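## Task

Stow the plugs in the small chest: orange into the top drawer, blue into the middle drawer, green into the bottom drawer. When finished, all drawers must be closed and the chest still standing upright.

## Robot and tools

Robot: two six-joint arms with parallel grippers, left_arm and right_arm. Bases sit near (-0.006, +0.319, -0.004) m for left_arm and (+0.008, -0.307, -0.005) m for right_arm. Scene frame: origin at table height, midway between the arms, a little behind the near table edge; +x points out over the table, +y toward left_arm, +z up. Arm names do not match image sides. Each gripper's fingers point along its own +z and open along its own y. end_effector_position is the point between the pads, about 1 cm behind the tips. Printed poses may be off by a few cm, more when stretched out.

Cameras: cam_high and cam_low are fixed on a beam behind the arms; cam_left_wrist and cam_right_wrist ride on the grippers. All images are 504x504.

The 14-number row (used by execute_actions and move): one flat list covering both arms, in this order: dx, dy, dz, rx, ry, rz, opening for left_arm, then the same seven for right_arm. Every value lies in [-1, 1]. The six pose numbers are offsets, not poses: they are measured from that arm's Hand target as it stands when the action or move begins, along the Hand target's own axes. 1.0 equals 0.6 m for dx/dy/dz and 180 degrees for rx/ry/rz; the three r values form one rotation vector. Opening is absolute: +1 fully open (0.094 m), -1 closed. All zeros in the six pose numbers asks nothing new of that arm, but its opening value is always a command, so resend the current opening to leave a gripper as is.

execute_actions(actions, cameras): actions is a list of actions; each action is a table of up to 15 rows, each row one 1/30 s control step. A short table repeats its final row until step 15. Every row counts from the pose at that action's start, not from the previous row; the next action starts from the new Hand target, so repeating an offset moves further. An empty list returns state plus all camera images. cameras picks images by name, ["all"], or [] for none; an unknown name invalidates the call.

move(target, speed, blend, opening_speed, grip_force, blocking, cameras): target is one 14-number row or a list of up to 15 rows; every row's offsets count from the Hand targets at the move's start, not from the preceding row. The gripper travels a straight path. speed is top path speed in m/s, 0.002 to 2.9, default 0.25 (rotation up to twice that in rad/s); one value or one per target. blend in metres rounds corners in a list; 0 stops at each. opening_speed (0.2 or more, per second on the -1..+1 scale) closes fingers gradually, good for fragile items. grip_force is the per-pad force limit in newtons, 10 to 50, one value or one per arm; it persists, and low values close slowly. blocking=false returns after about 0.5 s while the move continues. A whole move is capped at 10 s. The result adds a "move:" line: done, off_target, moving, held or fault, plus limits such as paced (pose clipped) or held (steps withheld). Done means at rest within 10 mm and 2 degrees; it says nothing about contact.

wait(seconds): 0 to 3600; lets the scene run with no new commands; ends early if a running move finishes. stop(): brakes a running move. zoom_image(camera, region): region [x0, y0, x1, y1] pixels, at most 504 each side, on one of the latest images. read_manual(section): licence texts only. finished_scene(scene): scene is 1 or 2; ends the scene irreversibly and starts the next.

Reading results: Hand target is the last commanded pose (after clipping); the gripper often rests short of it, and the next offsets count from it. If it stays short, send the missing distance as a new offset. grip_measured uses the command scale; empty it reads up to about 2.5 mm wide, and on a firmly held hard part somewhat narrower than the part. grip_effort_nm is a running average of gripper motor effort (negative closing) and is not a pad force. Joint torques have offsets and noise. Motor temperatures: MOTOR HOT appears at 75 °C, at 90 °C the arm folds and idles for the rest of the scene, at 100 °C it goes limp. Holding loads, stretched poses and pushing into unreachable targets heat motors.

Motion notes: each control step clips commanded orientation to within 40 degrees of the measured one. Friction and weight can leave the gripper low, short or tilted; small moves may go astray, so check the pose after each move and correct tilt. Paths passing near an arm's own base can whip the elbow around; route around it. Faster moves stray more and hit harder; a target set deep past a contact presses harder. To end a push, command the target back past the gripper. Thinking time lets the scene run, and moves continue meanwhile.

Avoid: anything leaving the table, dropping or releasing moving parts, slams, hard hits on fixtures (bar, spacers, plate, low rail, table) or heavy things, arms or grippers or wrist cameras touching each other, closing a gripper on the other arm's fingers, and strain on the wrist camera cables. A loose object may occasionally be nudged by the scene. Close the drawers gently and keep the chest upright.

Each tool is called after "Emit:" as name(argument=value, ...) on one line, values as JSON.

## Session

Emit:
execute_actions(actions=[])

Emit:
zoom_image(camera="cam_high", region=[60, 110, 360, 350])

Scene clock: 0.00 s.
left_arm: end_effector_position=(+0.3951, +0.3521, +0.1190) grip_measured=+1.000 grip_effort_nm=n/a end_effector_quat_wxyz=(+0.613, -0.073, +0.786, +0.012) | right_arm: end_effector_position=(+0.4075, -0.3416, +0.0777) grip_measured=+1.000 grip_effort_nm=n/a end_effector_quat_wxyz=(+0.574, +0.050, +0.817, -0.033)
Joint positions: left_arm=[0.083 1.52 0.392 0.86 -0.045 -0.092 0.094] | right_arm=[-0.035 1.573 0.369 0.874 0.051 0.026 0.094]
Joint velocities: within noise
Joint torques (N m): no reading
Motor temperatures (°C): left_arm=[18 24 23 19 19 20 20] | right_arm=[18 22 25 20 16 20 20]
Heat: left arm: 24 °C; right arm: 25 °C.
Hand target: left_arm +0.3988, +0.3526, +0.1296; +0.626, -0.073, +0.776, +0.012 | right_arm +0.4121, -0.3420, +0.0891; +0.588, +0.050, +0.806, -0.033
Tool commands: left_gripper/opening=+1.0 right_gripper/opening=+1.0
camera_calibration:
cam_left_wrist: T_world_to_cam=[[0.03741, -0.99908, -0.02085, 0.33576], [-0.72298, -0.01265, -0.69076, 0.40568], [0.68986, 0.04092, -0.72279, -0.09623]] pos_world=[0.34713, 0.34452, 0.21768]
cam_right_wrist: T_world_to_cam=[[-0.22853, -0.96932, -0.09056, -0.23471], [-0.75848, 0.23558, -0.60763, 0.46865], [0.61032, -0.07018, -0.78904, -0.10501]] pos_world=[0.36592, -0.34529, 0.18066]

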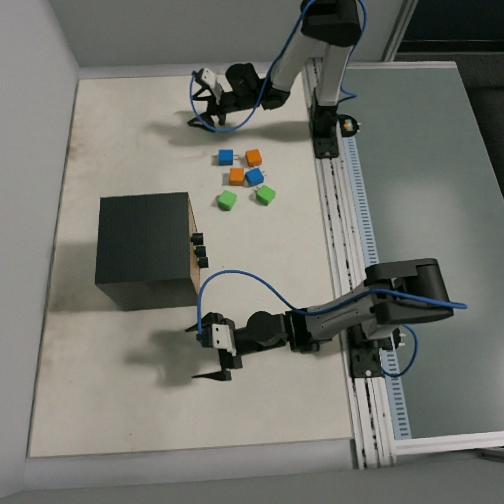

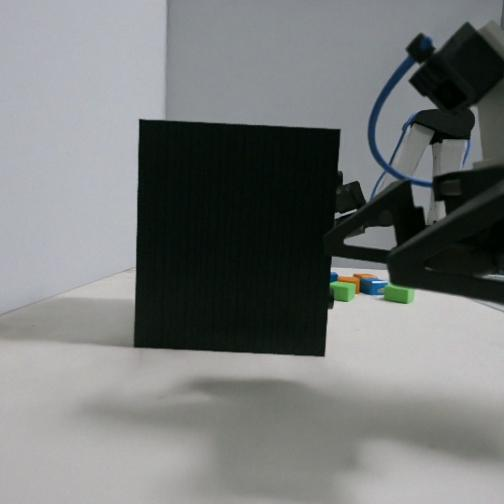

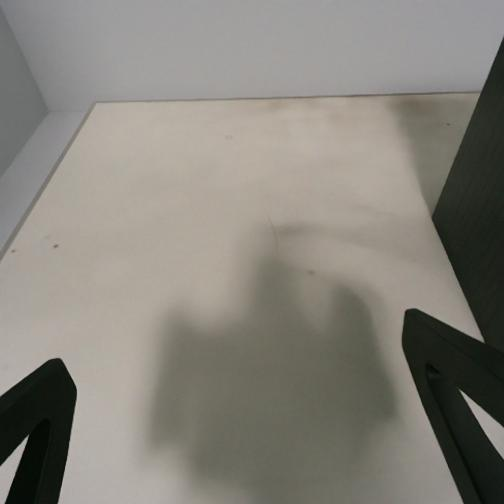

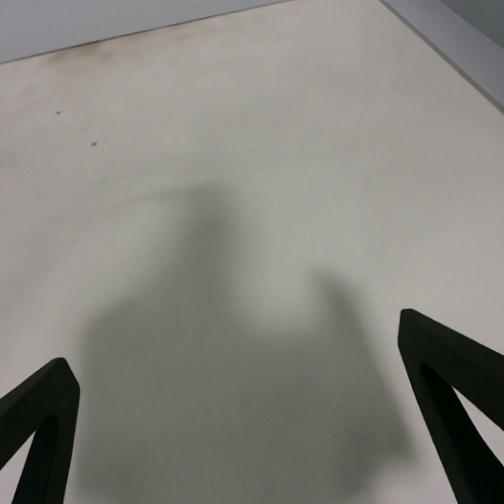

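Scaled by 1.680 from the camera's image (finer frame: 720x720).

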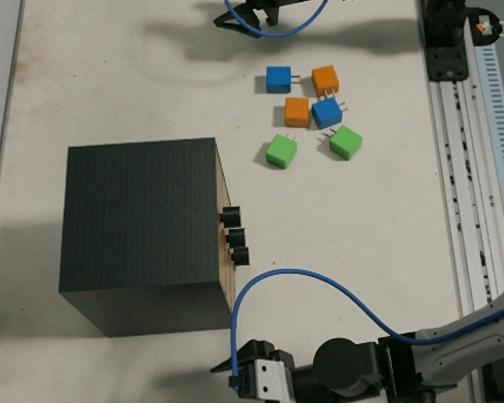

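Emit:
move(target=[0.141,-0.369,-0.206,0.0344,0.0155,0.0322,0.35,-0.028,0.267,-0.387,-0.0283,0.2631,-0.0274,0.5], speed=0.35, cameras=["cam_left_wrist","cam_right_wrist"])

Scene clock: 5.63 s.
left_arm: end_effector_position=(+0.2870, +0.1171, +0.0845) grip_measured=+0.352 grip_effort_nm=-0.12 end_effector_quat_wxyz=(+0.602, +0.012, +0.798, +0.005) | right_arm: end_effector_position=(+0.2145, -0.1625, +0.1695) grip_measured=+0.502 grip_effort_nm=-0.09 end_effector_quat_wxyz=(+0.212, -0.006, +0.977, -0.010)
Joint positions: left_arm=[-0.982 1.597 0.404 0.684 -0.929 -0.405 0.064] | right_arm=[0.884 1.206 1.151 -1.223 0.342 0.793 0.071]
Joint torques (N m): left_arm=[-0.32 -5.94 7.27 1.89 -0.42 -0.23] | right_arm=[-0.28 -2.22 9.47 0.73 0.11 0.1]
Heat: left arm: 25 °C; right arm: 26 °C.
Hand target: left_arm +0.2899, +0.1118, +0.0902; +0.608, +0.000, +0.794, +0.000 | right_arm +0.2169, -0.1574, +0.1771; +0.215, +0.000, +0.977, +0.000
Off the commanded pose: left_arm 0.008 m, 2 deg | right_arm 0.009 m, 1 deg.
move: done
cam_left_wrist: T_world_to_cam=[[-0.10761, -0.98794, -0.1113, 0.15218], [-0.73575, 0.15443, -0.65941, 0.28219], [0.66865, 0.01093, -0.7435, -0.0257]] pos_world=[0.24118, 0.10705, 0.18391]
cam_right_wrist: T_world_to_cam=[[-0.13213, -0.99045, 0.03935, -0.14303], [-0.98212, 0.13619, 0.12997, 0.24271], [-0.13409, -0.02148, -0.99074, 0.29957]] pos_world=[0.25964, -0.16828, 0.27088]

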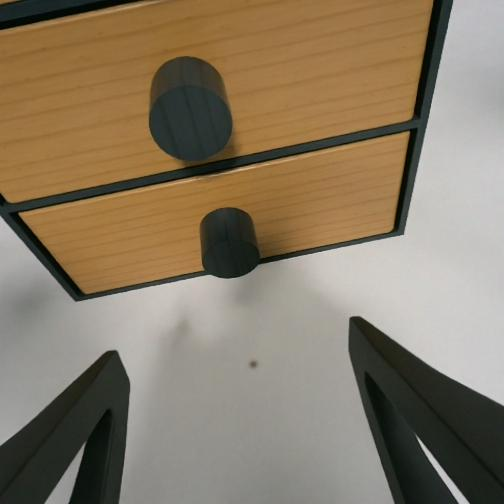

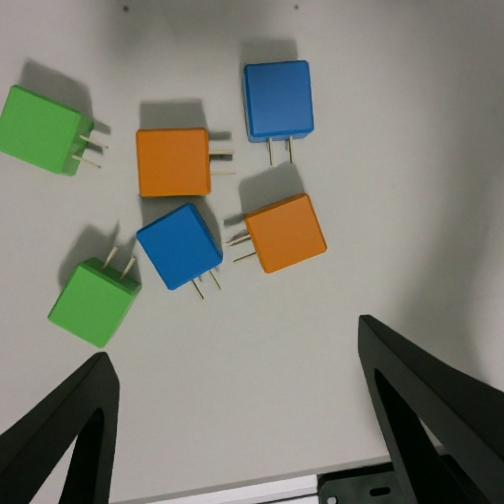

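Emit:
move(target=[[0.0515,0.005,0.0915,0,-0.0278,0,0.35,0.066,0.143,0.111,0.0939,0,0.2013,0.3],[0.033,0.005,0.173,0,-0.0278,0,0.35,0.122,0.143,0.23,0.0939,0,0.2013,0.3]], speed=[0.25,0.13], cameras=["cam_left_wrist","cam_right_wrist"])

Scene clock: 15.37 s.
left_arm: end_effector_position=(+0.3797, +0.1172, +0.0453) grip_measured=+0.352 grip_effort_nm=-0.12 end_effector_quat_wxyz=(+0.641, -0.003, +0.768, +0.002) | right_arm: end_effector_position=(+0.2056, -0.0669, +0.0227) grip_measured=+0.302 grip_effort_nm=-0.09 end_effector_quat_wxyz=(+0.183, +0.325, +0.926, -0.064)
Joint positions: left_arm=[-0.735 2.109 0.577 1.264 -0.74 -0.192 0.064] | right_arm=[1.132 1.84 1.184 -0.99 0.396 1.795 0.061]
Joint torques (N m): left_arm=[1.2 -8.77 5.14 2.13 0.02 0.06] | right_arm=[0.06 -6.56 5.41 0.01 0.59 0.33]
Motor temperatures (°C): left_arm=[18 26 25 24 19 20 20] | right_arm=[18 23 28 20 16 20 20]
Heat: left arm: 26 °C; right arm: 28 °C.
Hand target: left_arm +0.3849, +0.1148, +0.0439; +0.642, +0.000, +0.766, +0.000 | right_arm +0.2084, -0.0715, +0.0211; +0.202, +0.334, +0.918, -0.074
Off the commanded pose: left_arm 0.006 m, 0 deg | right_arm 0.006 m, 3 deg.
move: off_target (right_arm)
cam_left_wrist: T_world_to_cam=[[-0.0794, -0.9922, -0.09606, 0.14694], [-0.66872, 0.12448, -0.73302, 0.30601], [0.73926, 0.00604, -0.67339, -0.14621]] pos_world=[0.32439, 0.10858, 0.13997]
cam_right_wrist: T_world_to_cam=[[-0.72643, -0.68682, 0.02421, 0.09911], [-0.674, 0.71887, 0.17015, 0.21474], [-0.13427, 0.10728, -0.98512, 0.16353]] pos_world=[0.23869, -0.10384, 0.12216]

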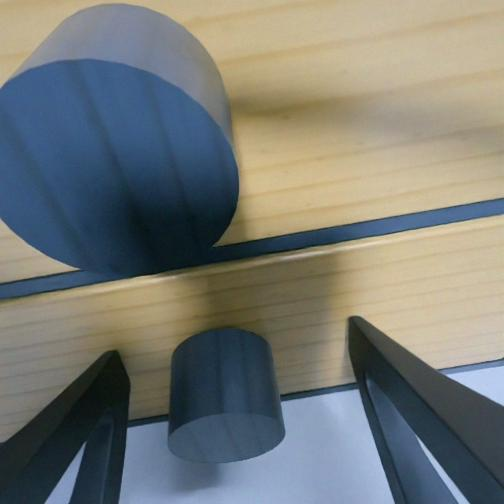

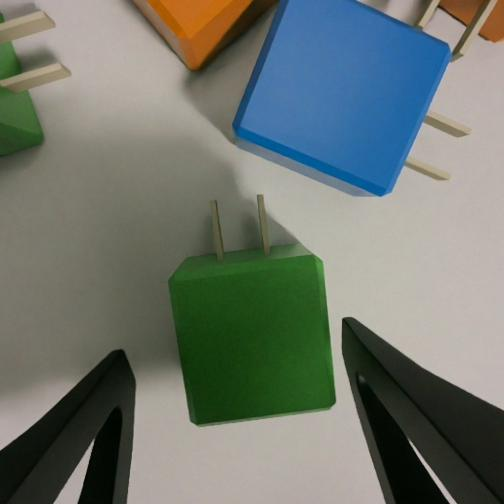

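Emit:
move(target=[[0.0164,0.005,0.003,0,0,0,0.35,0,0,0,0,0,0,0.3],[0.0164,0.005,0.003,0,0,0,-0.65,0,0,0,0,0,0,-0.5],[0.057,-0.008,-0.227,0,0,0,-0.65,-0.0916,0,-0.196,0,0,0,-0.5],[0.057,-0.008,-0.227,0,0,0,-0.65,-0.246,0.154,-0.216,-0.3888,-0.0441,-0.6103,-0.5],[0.057,-0.008,-0.227,0,0,0,-0.65,-0.027,0.4155,-0.245,-0.3888,-0.0441,-0.6103,-0.5]], speed=[0.1,0.1,0.13,0.35,0.3], blend=[0,0,0.005,0.03,0], cameras=["cam_left_wrist","cam_right_wrist"])

Scene clock: 20.97 s.
left_arm: end_effector_position=(+0.3631, +0.1202, +0.0290) grip_measured=-0.439 grip_effort_nm=-1.02 end_effector_quat_wxyz=(+0.637, +0.005, +0.771, +0.011) | right_arm: end_effector_position=(+0.2052, -0.0687, +0.0341) grip_measured=-0.191 grip_effort_nm=-1.02 end_effector_quat_wxyz=(+0.182, +0.322, +0.926, -0.078)
Joint positions: left_arm=[-0.769 2.157 0.53 1.335 -0.776 -0.192 0.026] | right_arm=[1.132 1.84 1.23 -1.063 0.398 1.796 0.038]
Joint torques (N m): left_arm=[1.09 -10.28 4 1.9 0.12 0.01] | right_arm=[0.05 -11.43 7.95 -0.47 0.56 0.29]
Heat: left arm: 27 °C; right arm: 28 °C.
Hand target: left_arm +0.3670, +0.1184, +0.0286; +0.635, +0.008, +0.773, +0.008 (not the last commanded pose) | right_arm +0.2086, -0.0717, +0.0562; +0.201, +0.333, +0.919, -0.071 (not the last commanded pose)
Off the commanded pose: left_arm 0.119 m, 2 deg | right_arm 0.283 m, 130 deg.
move: held (left_arm, right_arm; a check stopped the path); path passed 2 of 5 targets; target 2's new opening was sent with right_arm's hand 0.006 m and 3 deg from that target; limits=held
pose unreachable (left arm): on one or more control steps of this call, first in action 0 (counted from 0), this arm could not follow its commanded pose, so it was not sent that pose on those steps. It may still have moved: this result reports where it is.
cause: moving toward the commanded pose would bring a part of the arm too close to another arm (this arm's wrist (the part past joint 4) and the right arm's wrist (the part past joint 4), 14 mm apart when this arm was first held).
pose unreachable (right arm): on one or more control steps of this call, first in action 0 (counted from 0), this arm could not follow its commanded pose, so it was not sent that pose on those steps. It may still have moved: this result reports where it is.
cause: moving toward the commanded pose would bring a part of the arm too close to another arm (this arm's wrist (the part past joint 4) and the left arm's wrist (the part past joint 4), at the place that arm was heading or pushing toward when its own hold began).
cam_left_wrist: T_world_to_cam=[[-0.07996, -0.98954, -0.12004, 0.14758], [-0.67692, 0.1423, -0.72217, 0.28301], [0.7317, 0.02351, -0.68122, -0.14408]] pos_world=[0.3088, 0.10916, 0.12394]
cam_right_wrist: T_world_to_cam=[[-0.72612, -0.68582, 0.04888, 0.09648], [-0.67215, 0.72302, 0.15954, 0.21403], [-0.14476, 0.08299, -0.98598, 0.17529]] pos_world=[0.23929, -0.10313, 0.13397]

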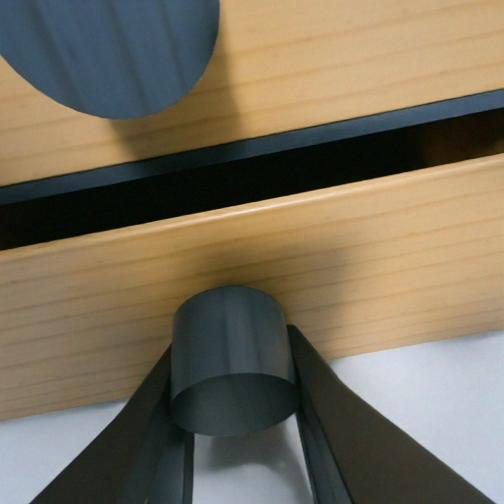

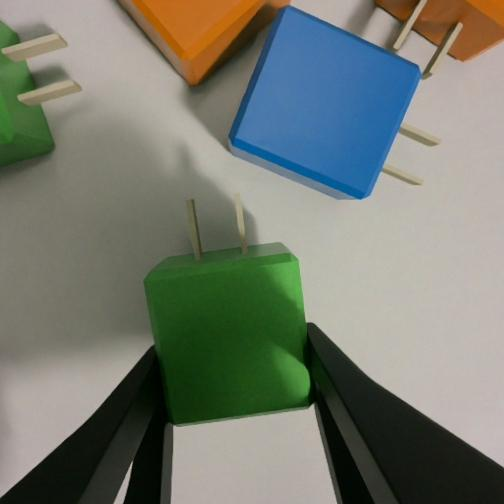

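Emit:
move(target=[[0,0,0,0,0,0,-0.65,-0.166,-0.057,-0.088,0,0,0,-0.5],[0,0,0,0,0,0,-0.65,-0.332,0.014,-0.121,-0.3888,-0.0441,-0.6103,-0.5],[0.029,-0.012,-0.2015,0,0,0,-0.65,-0.332,0.014,-0.121,-0.3888,-0.0441,-0.6103,-0.5],[0.029,-0.012,-0.2015,0,0,0,-0.65,0,0.415,-0.191,-0.3888,-0.0441,-0.6103,-0.5]], speed=[0.25,0.35,0.13,0.3], blend=[0.03,0,0,0], cameras=["cam_left_wrist","cam_right_wrist","cam_high"])

Scene clock: 31.03 s.
left_arm: end_effector_position=(+0.2449, +0.1176, +0.0247) grip_measured=-0.439 grip_effort_nm=-1.02 end_effector_quat_wxyz=(+0.629, +0.013, +0.777, +0.017) | right_arm: end_effector_position=(+0.3251, +0.1441, +0.1564) grip_measured=-0.191 grip_effort_nm=-1.02 end_effector_quat_wxyz=(-0.233, +0.667, -0.664, -0.245)
Joint positions: left_arm=[-1.168 1.985 0.293 1.13 -1.133 -0.484 0.026] | right_arm=[0.854 2.203 2.119 -0.943 -0.452 -0.631 0.038]
Joint torques (N m): left_arm=[-0.42 -11.37 3.25 1.53 -0.33 0.07] | right_arm=[-0.38 -10.58 10.35 1.18 -0.19 0.06]
Heat: left arm: 29 °C; right arm: 29 °C.
Hand target: left_arm +0.2451, +0.1114, +0.0349; +0.635, +0.008, +0.773, +0.008 | right_arm +0.3310, +0.1498, +0.1614; -0.243, +0.665, -0.662, -0.245
Off the commanded pose: left_arm 0.012 m, 1 deg | right_arm 0.010 m, 1 deg.
move: off_target (left_arm)
cam_left_wrist: T_world_to_cam=[[-0.08839, -0.98671, -0.13639, 0.1373], [-0.69086, 0.15936, -0.7052, 0.2013], [0.71756, 0.03189, -0.69576, -0.05757]] pos_world=[0.19252, 0.10524, 0.12062]
cam_right_wrist: T_world_to_cam=[[0.99121, -0.12815, -0.03287, -0.30242], [-0.13127, -0.98363, -0.12346, 0.23558], [-0.01651, 0.12669, -0.99181, 0.24861]] pos_world=[0.33479, 0.16147, 0.26571]
Images, in order (width x height): cam_high 504x504, cam_left_wrist 504x504, cam_right_wrist 504x504.

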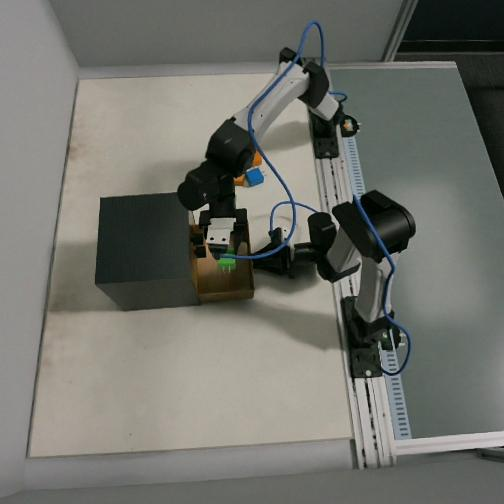

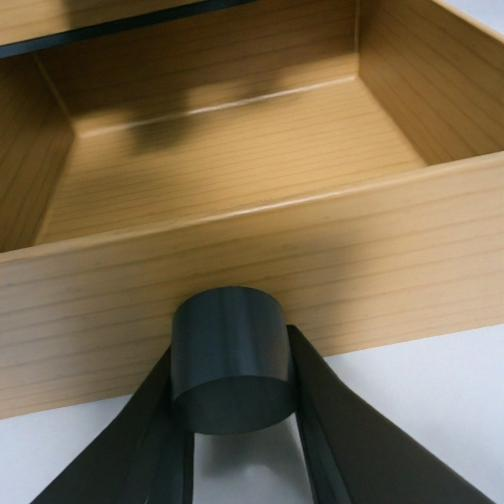

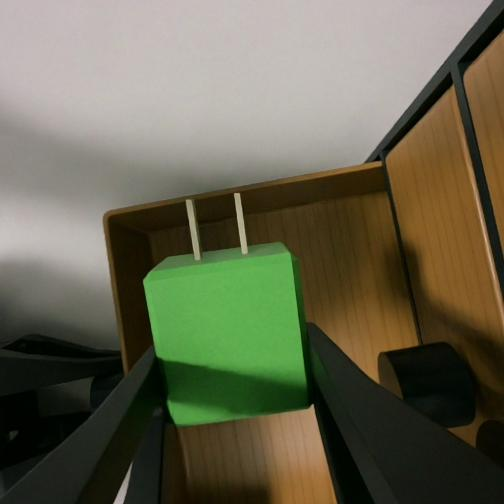

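Emit:
move(target=[[0,0,0,0,0,0,-0.65,0.124,0,0.148,0,0,0,-0.5],[0,0,0,0,0,0,-0.65,0.124,0,0.148,0,0,0,0.05],[0,0,0,0,0,0,-0.65,0,0,0,0,0,0,0.05],[0,0,0,0,0,0,-0.65,0.2095,0,-0.217,0.1071,0,0.1277,0.05],[0,0,0,0,0,0,-0.65,0.332,0.0235,-0.146,0.1071,0,0.1277,0.3]], speed=[0.15,0.15,0.25,0.35,0.25], blend=[0,0,0.03,0.03,0], cameras=["cam_left_wrist","cam_right_wrist"])

Scene clock: 39.27 s.
left_arm: end_effector_position=(+0.2456, +0.1239, +0.0254) grip_measured=-0.439 grip_effort_nm=-1.02 end_effector_quat_wxyz=(+0.632, +0.001, +0.775, +0.027) | right_arm: end_effector_position=(+0.3144, -0.0599, +0.0857) grip_measured=+0.298 grip_effort_nm=0.10 end_effector_quat_wxyz=(+0.273, -0.469, +0.822, +0.173)
Joint positions: left_arm=[-1.164 1.984 0.293 1.113 -1.162 -0.503 0.026] | right_arm=[0.575 1.551 0.976 -0.395 -0.312 -0.399 0.061]
Joint torques (N m): left_arm=[-0.65 -11.48 3.38 1.68 -0.13 0.3] | right_arm=[-0.72 -9.29 6.41 1.46 -0.21 -0.07]
Motor temperatures (°C): left_arm=[18 31 25 25 19 20 21] | right_arm=[18 27 29 21 16 20 20]
Heat: left arm: 31 °C; right arm: 29 °C.
Hand target: left_arm +0.2450, +0.1114, +0.0349; +0.635, +0.008, +0.773, +0.008 | right_arm +0.3176, -0.0586, +0.0990; +0.297, -0.471, +0.812, +0.175
Off the commanded pose: left_arm 0.016 m, 2 deg | right_arm 0.014 m, 3 deg.
move: off_target (right_arm); target 2's new opening was sent with right_arm's hand 0.073 m and 10 deg from that target; target 5's new opening was sent with right_arm's hand 0.014 m and 3 deg from that target
cam_left_wrist: T_world_to_cam=[[-0.05569, -0.9889, -0.13775, 0.1359], [-0.68927, 0.13789, -0.71126, 0.20365], [0.72236, 0.05534, -0.6893, -0.06215]] pos_world=[0.19283, 0.10975, 0.12073]
cam_right_wrist: T_world_to_cam=[[0.78677, -0.61588, -0.04109, -0.28446], [-0.61681, -0.78198, -0.08972, 0.18661], [0.02313, 0.09594, -0.99512, 0.19007]] pos_world=[0.33452, -0.0475, 0.1942]

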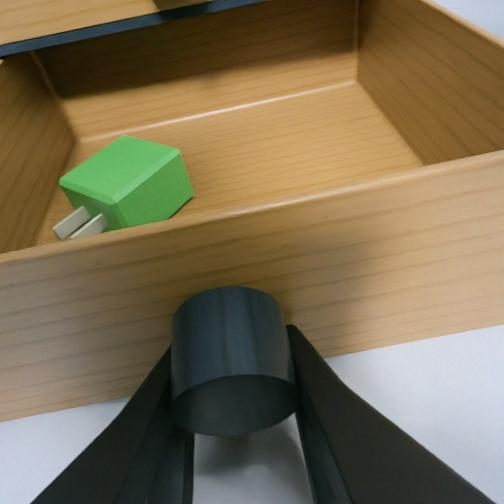

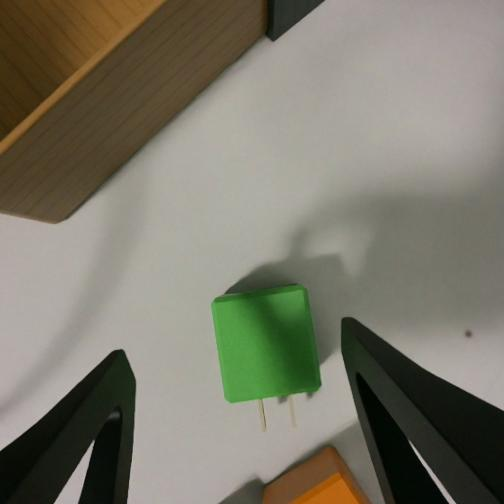

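Emit:
move(target=[[0,0,0,0,0,0,-0.65,0.0845,-0.01,0.0945,0,0,0,0.3],[0,0,0,0,0,0,-0.65,0.0845,-0.01,0.0945,0,0,0,-0.5],[0,0,0,0,0,0,-0.65,-0.083,-0.01,-0.105,0,0,0,-0.5],[0,0,0,0,0,0,-0.65,-0.262,0.116,0.044,-0.1071,0,-0.1277,-0.5],[0,0,0,0,0,0,-0.65,-0.12,0.116,0.212,-0.1071,0,-0.1277,-0.5]], speed=[0.13,0.13,0.25,0.3,0.15], blend=[0,0,0.03,0.01,0], cameras=["cam_left_wrist","cam_right_wrist"])

Scene clock: 46.77 s.
left_arm: end_effector_position=(+0.2455, +0.1240, +0.0250) grip_measured=-0.439 grip_effort_nm=-1.02 end_effector_quat_wxyz=(+0.631, +0.002, +0.775, +0.027) | right_arm: end_effector_position=(+0.3258, +0.0932, +0.0581) grip_measured=-0.187 grip_effort_nm=-1.02 end_effector_quat_wxyz=(-0.247, +0.665, -0.663, -0.239)
Joint positions: left_arm=[-1.164 1.984 0.293 1.11 -1.16 -0.503 0.026] | right_arm=[0.774 2.073 1.514 -0.472 -0.478 -0.7 0.038]
Joint torques (N m): left_arm=[-0.96 -11.3 3.06 1.67 -0.11 0.27] | right_arm=[-0.38 -9.14 6.34 1.3 -0.35 -0.01]
Heat: left arm: 32 °C; right arm: 30 °C.
Hand target: left_arm +0.2450, +0.1114, +0.0349; +0.635, +0.008, +0.773, +0.008 | right_arm +0.3250, +0.0951, +0.0489; -0.243, +0.665, -0.662, -0.245
Off the commanded pose: left_arm 0.016 m, 2 deg | right_arm 0.009 m, 1 deg.
move: done
cam_left_wrist: T_world_to_cam=[[-0.05681, -0.98854, -0.13987, 0.13619], [-0.69028, 0.14011, -0.70984, 0.20323], [0.7213, 0.05622, -0.69033, -0.06212]] pos_world=[0.19283, 0.10965, 0.12043]
cam_right_wrist: T_world_to_cam=[[0.99005, -0.14044, -0.00852, -0.31272], [-0.14025, -0.98022, -0.13966, 0.17711], [0.01126, 0.13946, -0.99016, 0.1472]] pos_world=[0.33279, 0.10916, 0.16783]

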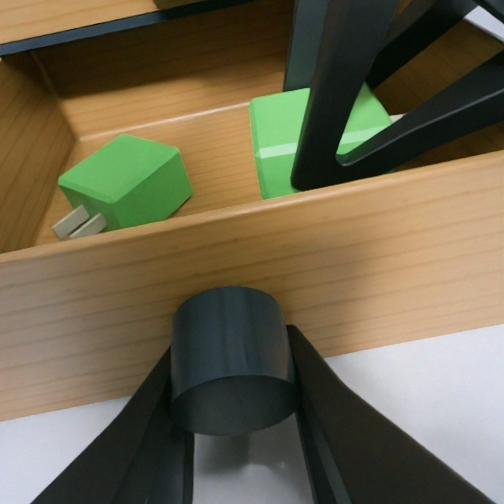

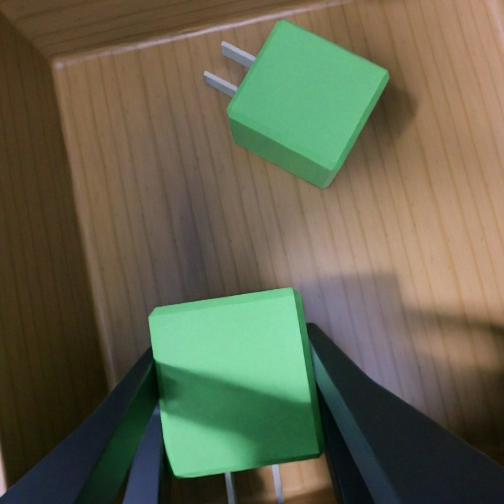

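Emit:
move(target=[[0,0,0,0,0,0,-0.65,0.016,0,0.019,0,0,0,-0.5],[0,0,0,0,0,0,-0.65,0.016,0,0.019,0,0,0,0.05],[0,0,0,0,0,0,-0.65,-0.107,0,-0.1275,0,0,0,0.05],[0,0,0,0,0,0,-0.65,0.052,0,-0.327,0,0,0,0.05],[-0.051,0.015,0.24,0,0,0,-0.65,0.319,0.017,-0.379,0.2767,0.0644,0.4344,0.3]], speed=[0.12,0.12,0.25,0.35,0.17], blend=[0,0,0.02,0.03,0], cameras=["cam_left_wrist","cam_right_wrist","cam_high"])

Scene clock: 57.57 s.
left_arm: end_effector_position=(+0.3838, +0.1282, +0.0307) grip_measured=-0.439 grip_effort_nm=-1.02 end_effector_quat_wxyz=(+0.624, +0.001, +0.781, +0.018) | right_arm: end_effector_position=(+0.3170, -0.1976, +0.0992) grip_measured=+0.298 grip_effort_nm=0.10 end_effector_quat_wxyz=(+0.216, +0.018, +0.976, +0.005)
Joint positions: left_arm=[-0.704 2.128 0.58 1.227 -0.722 -0.194 0.026] | right_arm=[0.471 1.403 1.006 -0.757 0.184 0.439 0.061]
Joint torques (N m): left_arm=[0.95 -9.51 5.82 2.37 0.11 0.24] | right_arm=[0.23 -4.83 6.76 0.96 0.23 0.08]
Heat: left arm: 33 °C; right arm: 30 °C.
Hand target: left_arm +0.3923, +0.1200, +0.0372; +0.635, +0.008, +0.773, +0.008 | right_arm +0.3162, -0.1980, +0.0980; +0.215, +0.020, +0.976, -0.001
Off the commanded pose: left_arm 0.013 m, 2 deg | right_arm 0.001 m, 1 deg.
move: off_target (left_arm); target 2's new opening was sent with right_arm's hand 0.022 m and 3 deg from that target
cam_left_wrist: T_world_to_cam=[[-0.06965, -0.98998, -0.12287, 0.15361], [-0.70142, 0.13618, -0.69961, 0.30661], [0.70933, 0.03745, -0.70388, -0.15067]] pos_world=[0.33264, 0.11596, 0.12733]
cam_right_wrist: T_world_to_cam=[[-0.17172, -0.98515, -0.00042, -0.14402], [-0.97697, 0.17024, 0.12865, 0.36253], [-0.12666, 0.0225, -0.99169, 0.24923]] pos_world=[0.36102, -0.2092, 0.20046]
Images, in order (width x height): cam_high 504x504, cam_left_wrist 504x504, cam_right_wrist 504x504.

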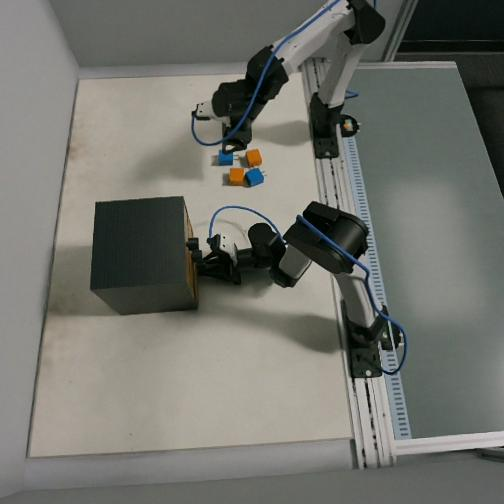

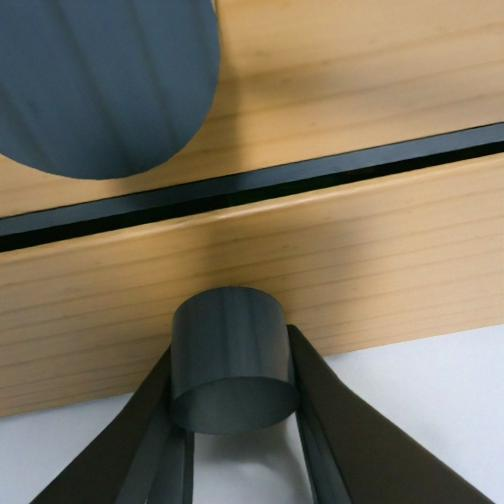

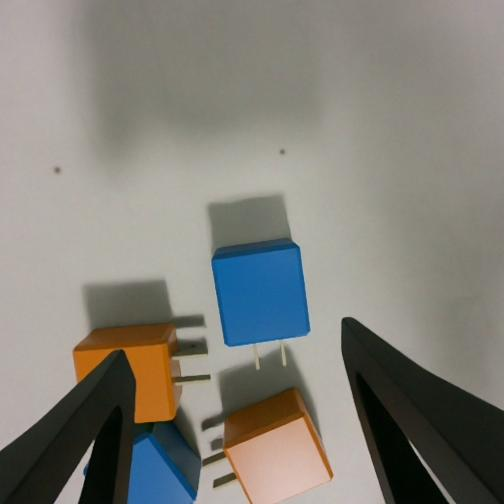

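Emit:
move(target=[[-0.007,0,0.036,0,0,0,-0.65,0.051,-0.015,0.1175,0,0,0,0.3],[-0.007,0,0.036,0,0,0,0.35,0.051,-0.015,0.1175,0,0,0,-0.5],[0.0105,0,-0.054,0,0,0,0.35,-0.056,-0.015,-0.121,0,0,0,-0.5],[-0.111,-0.005,-0.119,0,-0.034,0,0.35,-0.056,-0.015,-0.121,0,0,0,-0.5],[-0.126,-0.005,-0.0335,0,-0.034,0,0.35,-0.056,-0.015,-0.121,0,0,0,-0.5]], speed=[0.13,0.13,0.2,0.25,0.13], blend=[0,0,0.01,0.01,0], cameras=["cam_left_wrist","cam_right_wrist"])

Scene clock: 65.80 s.
left_arm: end_effector_position=(+0.3808, +0.1190, +0.1134) grip_measured=+0.347 grip_effort_nm=0.14 end_effector_quat_wxyz=(+0.672, +0.006, +0.740, +0.010) | right_arm: end_effector_position=(+0.3089, -0.2096, +0.1620) grip_measured=-0.189 grip_effort_nm=-1.02 end_effector_quat_wxyz=(+0.194, +0.018, +0.981, -0.010)
Joint positions: left_arm=[-0.729 1.882 0.571 1.157 -0.748 -0.091 0.063] | right_arm=[0.448 1.391 1.264 -1.077 0.184 0.422 0.038]
Joint torques (N m): left_arm=[1.07 -8.12 6.56 2.15 0.11 0.07] | right_arm=[-0.53 -5.85 10.09 0.92 0.11 -0.03]
Heat: left arm: 33 °C; right arm: 30 °C.
Hand target: left_arm +0.3872, +0.1153, +0.1151; +0.675, +0.008, +0.738, +0.007 | right_arm +0.3158, -0.2076, +0.1779; +0.215, +0.020, +0.976, -0.001
Off the commanded pose: left_arm 0.008 m, 1 deg | right_arm 0.017 m, 3 deg.
move: off_target (right_arm); target 2's new opening was sent with left_arm's hand 0.014 m and 2 deg from that target
cam_left_wrist: T_world_to_cam=[[-0.0727, -0.98931, -0.12639, 0.15594], [-0.60531, 0.14448, -0.78277, 0.33552], [0.79266, 0.0196, -0.60934, -0.13041]] pos_world=[0.3178, 0.10836, 0.20288]
cam_right_wrist: T_world_to_cam=[[-0.17667, -0.98364, 0.03529, -0.16112], [-0.96925, 0.18011, 0.16771, 0.34186], [-0.17132, -0.00457, -0.9852, 0.31781]] pos_world=[0.35733, -0.2186, 0.26146]

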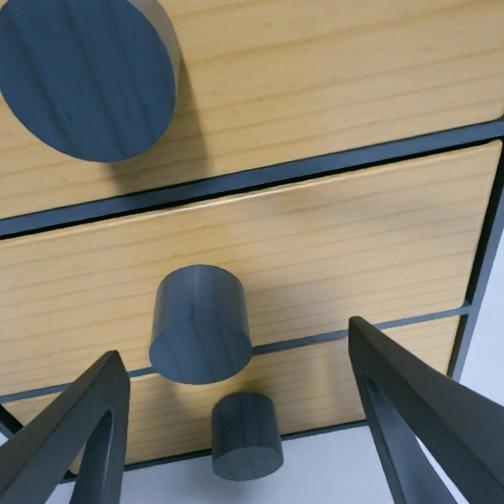

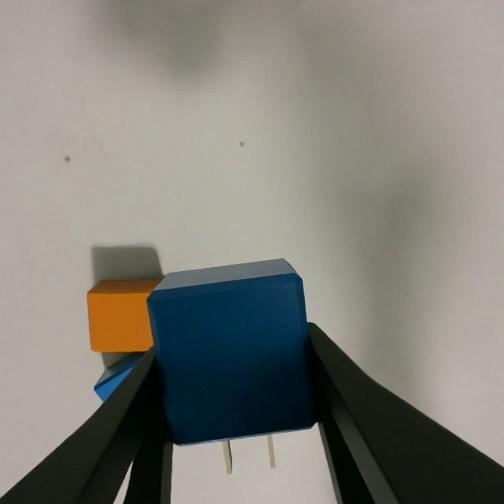

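Emit:
move(target=[[-0.003,0.015,0.03,0,0,0,0.35,0,0,0,0,0,0,-0.5],[-0.003,0.015,0.03,0,0,0,-0.65,0,0,0,0,0,0,-0.5],[0.018,0.002,-0.2025,0,0,0,-0.65,-0.072,0.215,-0.0805,-0.2761,-0.0645,-0.4335,-0.5],[0.018,0.002,-0.2025,0,0,0,-0.65,-0.0445,0.598,-0.038,-0.2761,-0.0645,-0.4335,-0.5]], speed=[0.12,0.12,0.2,0.3], cameras=["cam_left_wrist","cam_right_wrist"])

Scene clock: 76.43 s.
left_arm: end_effector_position=(+0.2682, +0.1205, +0.1080) grip_measured=-0.430 grip_effort_nm=-1.02 end_effector_quat_wxyz=(+0.672, +0.007, +0.740, +0.019) | right_arm: end_effector_position=(+0.3401, +0.1467, +0.2110) grip_measured=-0.189 grip_effort_nm=-1.02 end_effector_quat_wxyz=(-0.238, +0.664, -0.665, -0.246)
Joint positions: left_arm=[-1.077 1.678 0.302 1.122 -1.1 -0.198 0.027] | right_arm=[0.836 2.435 2.757 -1.343 -0.46 -0.637 0.038]
Joint torques (N m): left_arm=[-0.73 -9.74 3.95 1.79 -0.04 0.08] | right_arm=[-0.4 -11.12 9.13 1.19 -0.18 0.02]
Heat: left arm: 33 °C; right arm: 31 °C.
Hand target: left_arm +0.2652, +0.1167, +0.1151; +0.675, +0.008, +0.738, +0.007 | right_arm +0.3444, +0.1501, +0.2123; -0.243, +0.664, -0.663, -0.245
Off the commanded pose: left_arm 0.009 m, 1 deg | right_arm 0.006 m, 1 deg.
move: done
cam_left_wrist: T_world_to_cam=[[-0.06276, -0.98813, -0.14022, 0.14723], [-0.6077, 0.14929, -0.78001, 0.26266], [0.79168, 0.03626, -0.60985, -0.04616]] pos_world=[0.20541, 0.10794, 0.19737]
cam_right_wrist: T_world_to_cam=[[0.99011, -0.13686, -0.03094, -0.31391], [-0.13979, -0.98119, -0.13314, 0.25152], [-0.01213, 0.13615, -0.99061, 0.29945]] pos_world=[0.34959, 0.16306, 0.32042]

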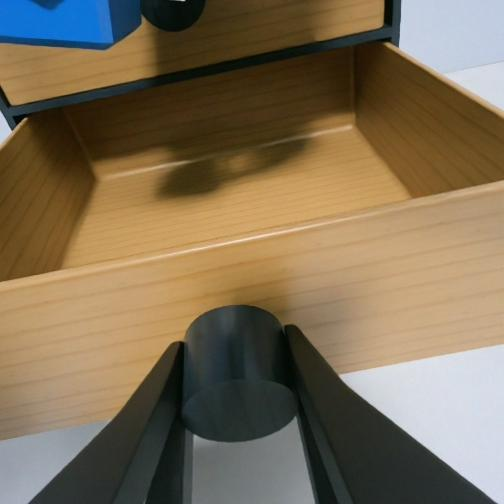

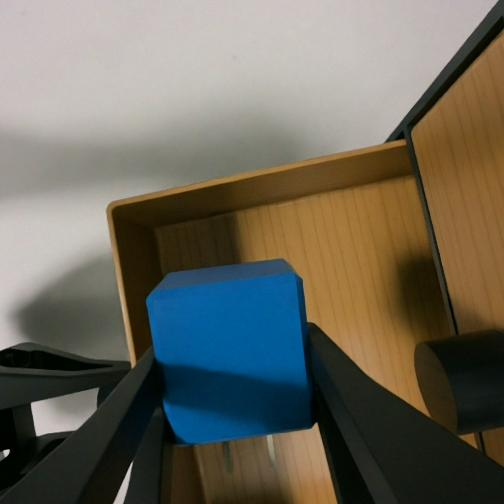

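Emit:
move(target=[[0,0,0,0,0,0,-0.65,0.104,0,0.124,0,0,0,-0.5],[0,0,0,0,0,0,-0.65,0.104,0,0.124,0,0,0,0.05],[0,0,0,0,0,0,-0.65,0,0,0,0,0,0,0.05],[0,0,0,0,0,0,-0.65,0.255,0.033,-0.214,0,0,0,0.05],[0,0,0,0,0,0,-0.65,0.446,0.182,-0.195,0.1975,0.0739,0.31,0.15]], speed=[0.17,0.12,0.25,0.35,0.3], blend=[0,0,0.03,0.03,0], cameras=["cam_left_wrist","cam_right_wrist"])

Scene clock: 84.53 s.
left_arm: end_effector_position=(+0.2666, +0.1222, +0.1048) grip_measured=-0.430 grip_effort_nm=-1.02 end_effector_quat_wxyz=(+0.668, +0.010, +0.744, +0.021) | right_arm: end_effector_position=(+0.2359, -0.1284, +0.1224) grip_measured=+0.148 grip_effort_nm=0.10 end_effector_quat_wxyz=(+0.201, -0.206, +0.956, +0.048)
Joint positions: left_arm=[-1.079 1.673 0.294 1.104 -1.099 -0.209 0.027] | right_arm=[0.779 1.244 0.982 -0.894 0.13 0.296 0.054]
Joint torques (N m): left_arm=[-0.69 -9.4 4.64 1.91 -0.09 0.21] | right_arm=[0.14 -5.72 6.8 0.97 0.19 0.08]
Heat: left arm: 32 °C; right arm: 31 °C.
Hand target: left_arm +0.2653, +0.1168, +0.1151; +0.675, +0.008, +0.738, +0.008 | right_arm +0.2353, -0.1296, +0.1282; +0.212, -0.203, +0.955, +0.049
Off the commanded pose: left_arm 0.012 m, 2 deg | right_arm 0.006 m, 1 deg.
move: done
cam_left_wrist: T_world_to_cam=[[-0.06559, -0.987, -0.14675, 0.14971], [-0.61482, 0.15581, -0.77312, 0.25929], [0.78593, 0.03952, -0.61705, -0.04501]] pos_world=[0.20461, 0.10914, 0.19466]
cam_right_wrist: T_world_to_cam=[[0.28371, -0.95884, 0.01118, -0.19516], [-0.94904, -0.2791, 0.14636, 0.20204], [-0.13722, -0.05213, -0.98917, 0.25299]] pos_world=[0.28182, -0.11755, 0.22286]

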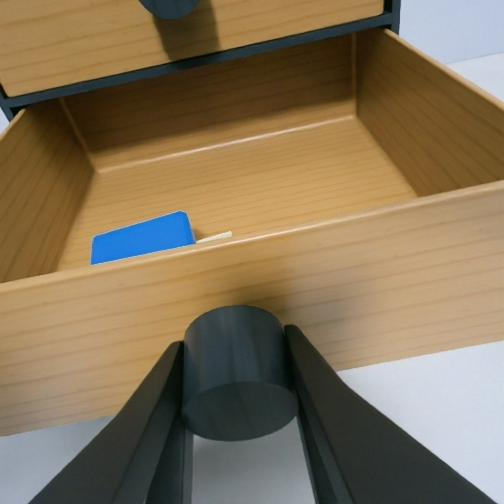

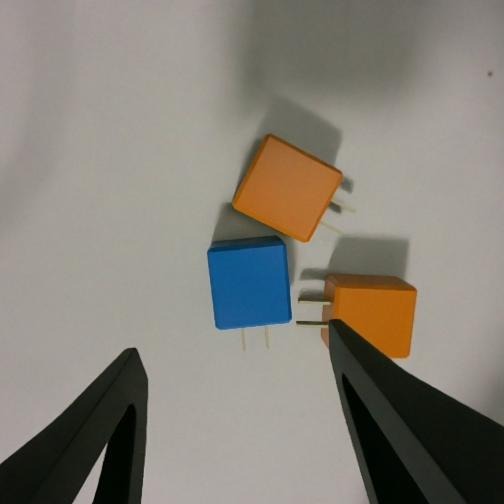

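Emit:
move(target=[[0,0,0,0,0,0,-0.65,0.0655,-0.007,0.1665,0,0,0,0.08],[0,0,0,0,0,0,-0.65,0.0655,-0.007,0.1665,0,0,0,-0.5],[0,0,0,0,0,0,-0.65,-0.0805,-0.007,-0.146,0,0,0,-0.5],[0,0,0,0,0,0,-0.65,-0.2315,0.071,-0.098,-0.1975,-0.0739,-0.31,-0.5],[0,0,0,0,0,0,-0.65,-0.3465,0.264,0.011,-0.1975,-0.0739,-0.31,-0.5],[0,0,0,0,0,0,-0.65,-0.28,0.264,0.154,-0.1975,-0.0739,-0.31,-0.5]], speed=[0.13,0.13,0.25,0.35,0.3,0.15], blend=[0,0,0.02,0.03,0.01,0], cameras=["cam_left_wrist","cam_right_wrist","cam_high"])

Scene clock: 94.07 s.
left_arm: end_effector_position=(+0.2666, +0.1223, +0.1045) grip_measured=-0.430 grip_effort_nm=-1.02 end_effector_quat_wxyz=(+0.668, +0.010, +0.744, +0.021) | right_arm: end_effector_position=(+0.3459, +0.0975, +0.1246) grip_measured=-0.189 grip_effort_nm=-1.02 end_effector_quat_wxyz=(-0.255, +0.670, -0.652, -0.246)
Joint positions: left_arm=[-1.079 1.673 0.294 1.102 -1.099 -0.209 0.027] | right_arm=[0.746 2.088 1.798 -0.741 -0.512 -0.744 0.038]
Joint torques (N m): left_arm=[-0.5 -9.46 4.72 1.97 -0.14 0.11] | right_arm=[-0.7 -11.04 5.79 1.09 -0.18 0.14]
Heat: left arm: 32 °C; right arm: 31 °C.
Hand target: left_arm +0.2653, +0.1168, +0.1151; +0.675, +0.008, +0.738, +0.008 | right_arm +0.3455, +0.0931, +0.1168; -0.244, +0.664, -0.663, -0.245
Off the commanded pose: left_arm 0.012 m, 2 deg | right_arm 0.009 m, 2 deg.
move: done
cam_left_wrist: T_world_to_cam=[[-0.06569, -0.98674, -0.14839, 0.14989], [-0.61552, 0.15712, -0.7723, 0.25906], [0.78538, 0.04061, -0.61768, -0.04509]] pos_world=[0.20472, 0.10903, 0.19446]
cam_right_wrist: T_world_to_cam=[[0.99284, -0.11945, -0.00183, -0.33534], [-0.11818, -0.97974, -0.16171, 0.1885], [0.01752, 0.16077, -0.98684, 0.2075]] pos_world=[0.35158, 0.11126, 0.23463]
Images, in order (width x height): cam_high 504x504, cam_left_wrist 504x504, cam_right_wrist 504x504.

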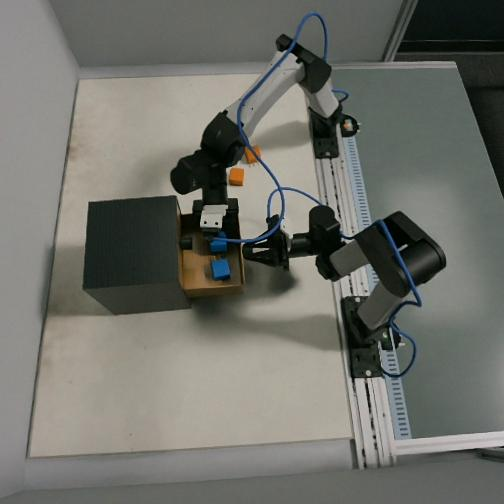

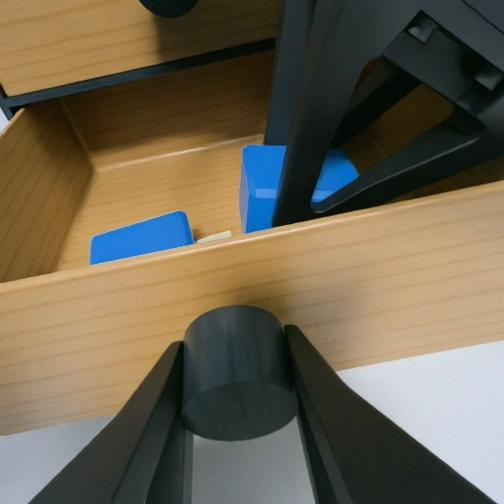

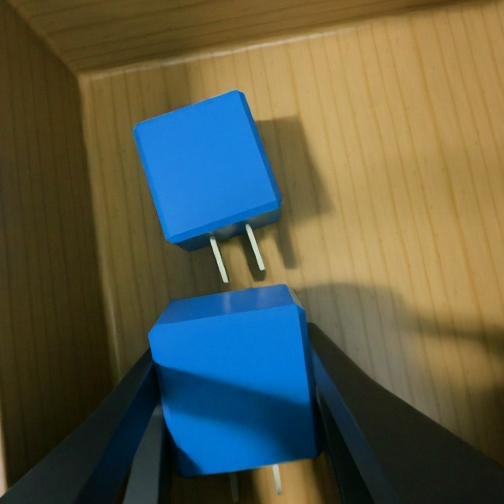

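Emit:
move(target=[[0,0,0,0,0,0,-0.65,0.013,0,0.0153,0,0,0,-0.5],[0,0,0,0,0,0,-0.65,0.013,0,0.0153,0,0,0,0.05],[0,0,0,0,0,0,-0.65,-0.0965,0,-0.115,0,0,0,0.05],[0,0,0,0,0,0,-0.65,0.0205,0,-0.235,0,0,0,0.05],[-0.023,0.015,0.257,0,0,0,-0.65,0.277,0.0925,-0.261,0.033,0.0831,0.0517,0.3]], speed=[0.12,0.12,0.25,0.35,0.17], blend=[0,0,0.02,0.02,0], cameras=["cam_left_wrist","cam_right_wrist"])

Scene clock: 101.47 s.
left_arm: end_effector_position=(+0.4103, +0.1296, +0.1144) grip_measured=-0.430 grip_effort_nm=-1.02 end_effector_quat_wxyz=(+0.672, +0.004, +0.740, +0.015) | right_arm: end_effector_position=(+0.2875, -0.1333, +0.1180) grip_measured=+0.298 grip_effort_nm=0.10 end_effector_quat_wxyz=(+0.146, -0.617, +0.758, +0.152)
Joint positions: left_arm=[-0.644 1.925 0.641 1.14 -0.673 -0.072 0.027] | right_arm=[0.393 1.57 1.258 -1.048 -0.377 -0.965 0.061]
Joint torques (N m): left_arm=[1.62 -8.05 7.5 2.2 0.25 0.07] | right_arm=[-0.73 -9.61 6.12 0.77 -0.15 -0.1]
Heat: left arm: 32 °C; right arm: 31 °C.
Hand target: left_arm +0.4200, +0.1254, +0.1154; +0.675, +0.008, +0.738, +0.008 | right_arm +0.2901, -0.1350, +0.1284; +0.169, -0.621, +0.753, +0.141
Off the commanded pose: left_arm 0.011 m, 1 deg | right_arm 0.011 m, 3 deg.
move: off_target (left_arm, right_arm); target 2's new opening was sent with right_arm's hand 0.018 m and 4 deg from that target; target 5's new opening was sent with right_arm's hand 0.011 m and 3 deg from that target
cam_left_wrist: T_world_to_cam=[[-0.06345, -0.98942, -0.13045, 0.16533], [-0.60671, 0.14203, -0.78214, 0.3534], [0.79239, 0.02951, -0.6093, -0.1546]] pos_world=[0.3474, 0.11796, 0.20378]
cam_right_wrist: T_world_to_cam=[[0.94436, -0.32749, -0.03056, -0.31527], [-0.31997, -0.93624, 0.1452, -0.01799], [-0.07616, -0.12734, -0.98893, 0.22799]] pos_world=[0.30934, -0.09106, 0.21844]

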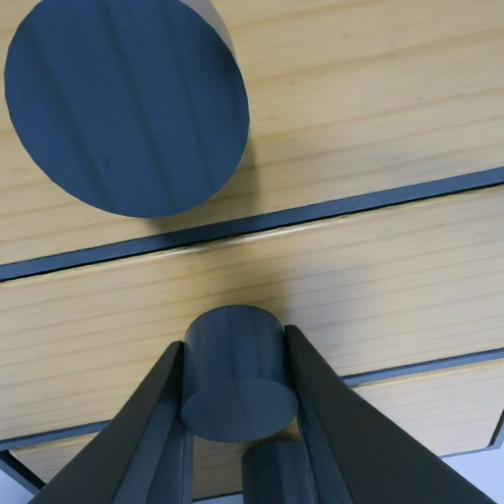

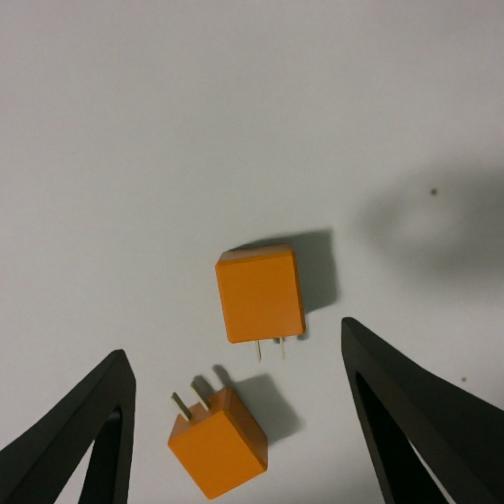

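Emit:
move(target=[[0,0,0,0,0,0,-0.65,0.08,-0.006,0.16,0,0,0,0.25],[0,0,0,0,0,0,0.35,0.08,-0.006,0.16,0,0,0,-0.5],[0.009,0,-0.0995,0,0,0,0.35,-0.101,-0.006,-0.2287,0,0,0,-0.5],[-0.111,0,-0.127,0,0,0,0.35,-0.101,-0.006,-0.2287,0,0,0,-0.5],[-0.1205,0.003,-0.0175,0,0,0,0.35,-0.101,-0.006,-0.2287,0,0,0,-0.5]], speed=[0.13,0.13,0.25,0.2,0.13], blend=[0,0,0.01,0.01,0], cameras=["cam_left_wrist","cam_right_wrist"])

Scene clock: 109.30 s.
left_arm: end_effector_position=(+0.4086, +0.1291, +0.1834) grip_measured=+0.347 grip_effort_nm=0.14 end_effector_quat_wxyz=(+0.671, +0.007, +0.741, +0.011) | right_arm: end_effector_position=(+0.2895, -0.1393, +0.2730) grip_measured=-0.188 grip_effort_nm=-1.02 end_effector_quat_wxyz=(+0.196, -0.617, +0.751, +0.133)
Joint positions: left_arm=[-0.64 1.665 0.72 0.796 -0.659 -0.074 0.063] | right_arm=[0.376 1.6 1.905 -1.56 -0.375 -0.973 0.038]
Joint torques (N m): left_arm=[1.43 -7.56 8.55 2.15 0.16 0.09] | right_arm=[-0.9 -5.15 8.06 0.78 -0.24 0.07]
Heat: left arm: 32 °C; right arm: 31 °C.
Hand target: left_arm +0.4160, +0.1255, +0.1885; +0.675, +0.008, +0.738, +0.007 | right_arm +0.2934, -0.1398, +0.2783; +0.169, -0.621, +0.753, +0.141
Off the commanded pose: left_arm 0.010 m, 1 deg | right_arm 0.007 m, 3 deg.
joint sent to its limit (right arm) — joint 4 (wrist pitch), lower limit. The joint targets are off in orientation, not in position.
move: off_target (right_arm); target 2's new opening was sent with left_arm's hand 0.011 m and 1 deg from that target
cam_left_wrist: T_world_to_cam=[[-0.0737, -0.98895, -0.12863, 0.17757], [-0.60844, 0.14678, -0.77991, 0.40614], [0.79017, 0.02078, -0.61253, -0.10859]] pos_world=[0.346, 0.11825, 0.27308]
cam_right_wrist: T_world_to_cam=[[0.9394, -0.33846, 0.05444, -0.33775], [-0.34197, -0.93632, 0.07969, -0.02129], [0.024, -0.09348, -0.99533, 0.35809]] pos_world=[0.30141, -0.10078, 0.3765]

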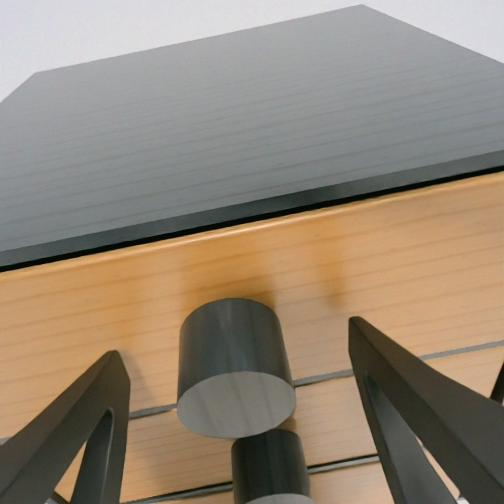

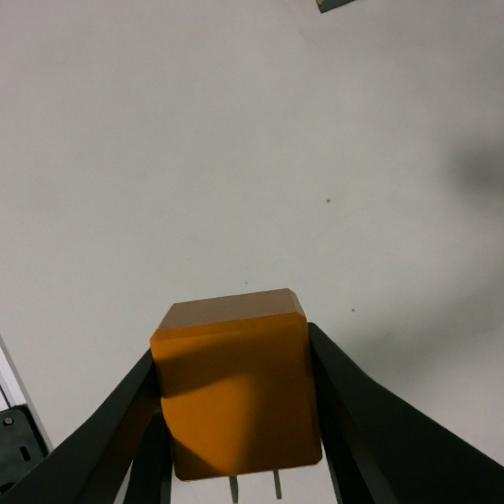

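Emit:
move(target=[[0,0,0,0,0,0,-0.65,0,0,0,0,0,0,-0.5],[0.0208,-0.013,-0.2325,0,0,0,-0.65,0,0,0,0,0,0,-0.5],[0.0208,-0.013,-0.2325,0,0,0,-0.65,-0.448,-0.0035,0.205,-0.033,-0.0831,-0.0517,-0.5],[0.0208,-0.013,-0.2325,0,0,0,-0.65,-0.3835,-0.0035,0.344,-0.033,-0.0831,-0.0517,-0.5]], speed=[0.15,0.15,0.3,0.15], cameras=["cam_left_wrist","cam_right_wrist","cam_high"])

Scene clock: 116.77 s.
left_arm: end_effector_position=(+0.2785, +0.1206, +0.1781) grip_measured=-0.430 grip_effort_nm=-1.02 end_effector_quat_wxyz=(+0.669, +0.011, +0.743, +0.018) | right_arm: end_effector_position=(+0.3508, +0.1458, +0.1842) grip_measured=-0.188 grip_effort_nm=-1.03 end_effector_quat_wxyz=(-0.229, +0.660, -0.675, -0.237)
Joint positions: left_arm=[-1.028 1.33 0.443 0.642 -1.046 -0.179 0.027] | right_arm=[0.825 2.408 2.604 -1.241 -0.445 -0.639 0.038]
Joint torques (N m): left_arm=[-0.54 -7.97 6.61 1.92 -0.01 0.12] | right_arm=[-0.31 -13.45 6.26 1.36 -0.38 -0.1]
Heat: left arm: 32 °C; right arm: 31 °C.
Hand target: left_arm +0.2759, +0.1181, +0.1882; +0.675, +0.008, +0.738, +0.007 | right_arm +0.3514, +0.1508, +0.1905; -0.243, +0.664, -0.663, -0.245
Off the commanded pose: left_arm 0.011 m, 2 deg | right_arm 0.008 m, 2 deg.
elbow stopped short (right arm): the move would have taken joint 3 (elbow) straighter than the controller allows.
move: off_target (left_arm)
cam_left_wrist: T_world_to_cam=[[-0.07034, -0.987, -0.14453, 0.16048], [-0.61287, 0.15708, -0.77441, 0.32313], [0.78704, 0.03411, -0.61595, -0.00887]] pos_world=[0.21631, 0.10794, 0.26796]
cam_right_wrist: T_world_to_cam=[[0.98748, -0.15433, -0.03276, -0.32171], [-0.15697, -0.98194, -0.10561, 0.24965], [-0.01587, 0.10943, -0.99387, 0.27899]] pos_world=[0.3613, 0.16496, 0.29311]
Images, in order (width x height): cam_high 504x504, cam_left_wrist 504x504, cam_right_wrist 504x504.

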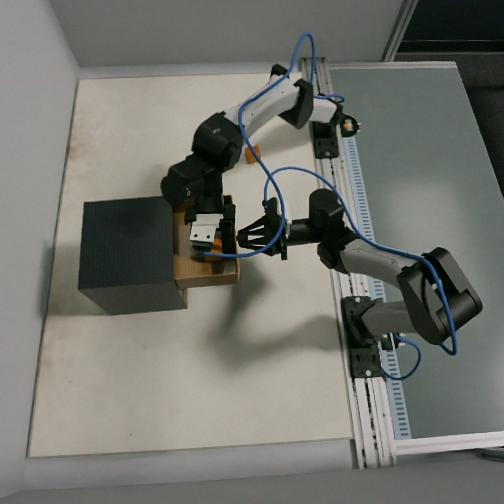

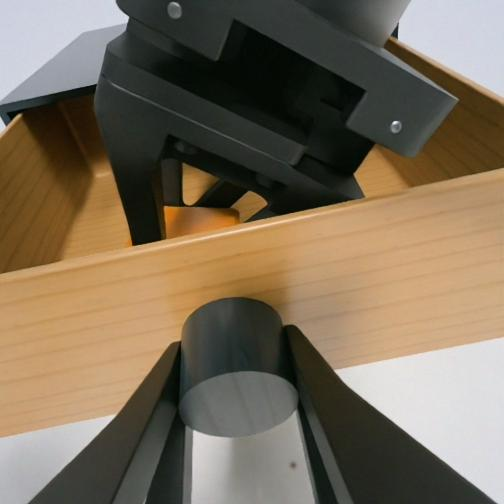

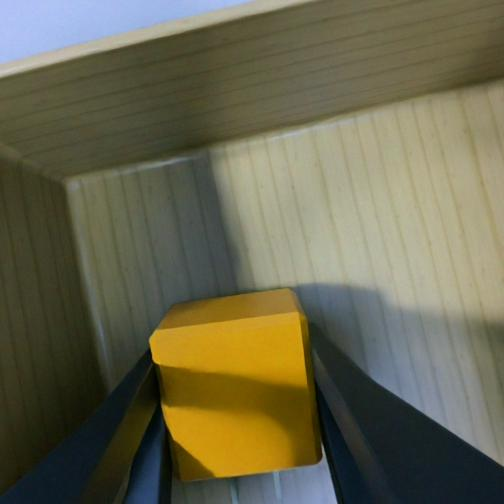

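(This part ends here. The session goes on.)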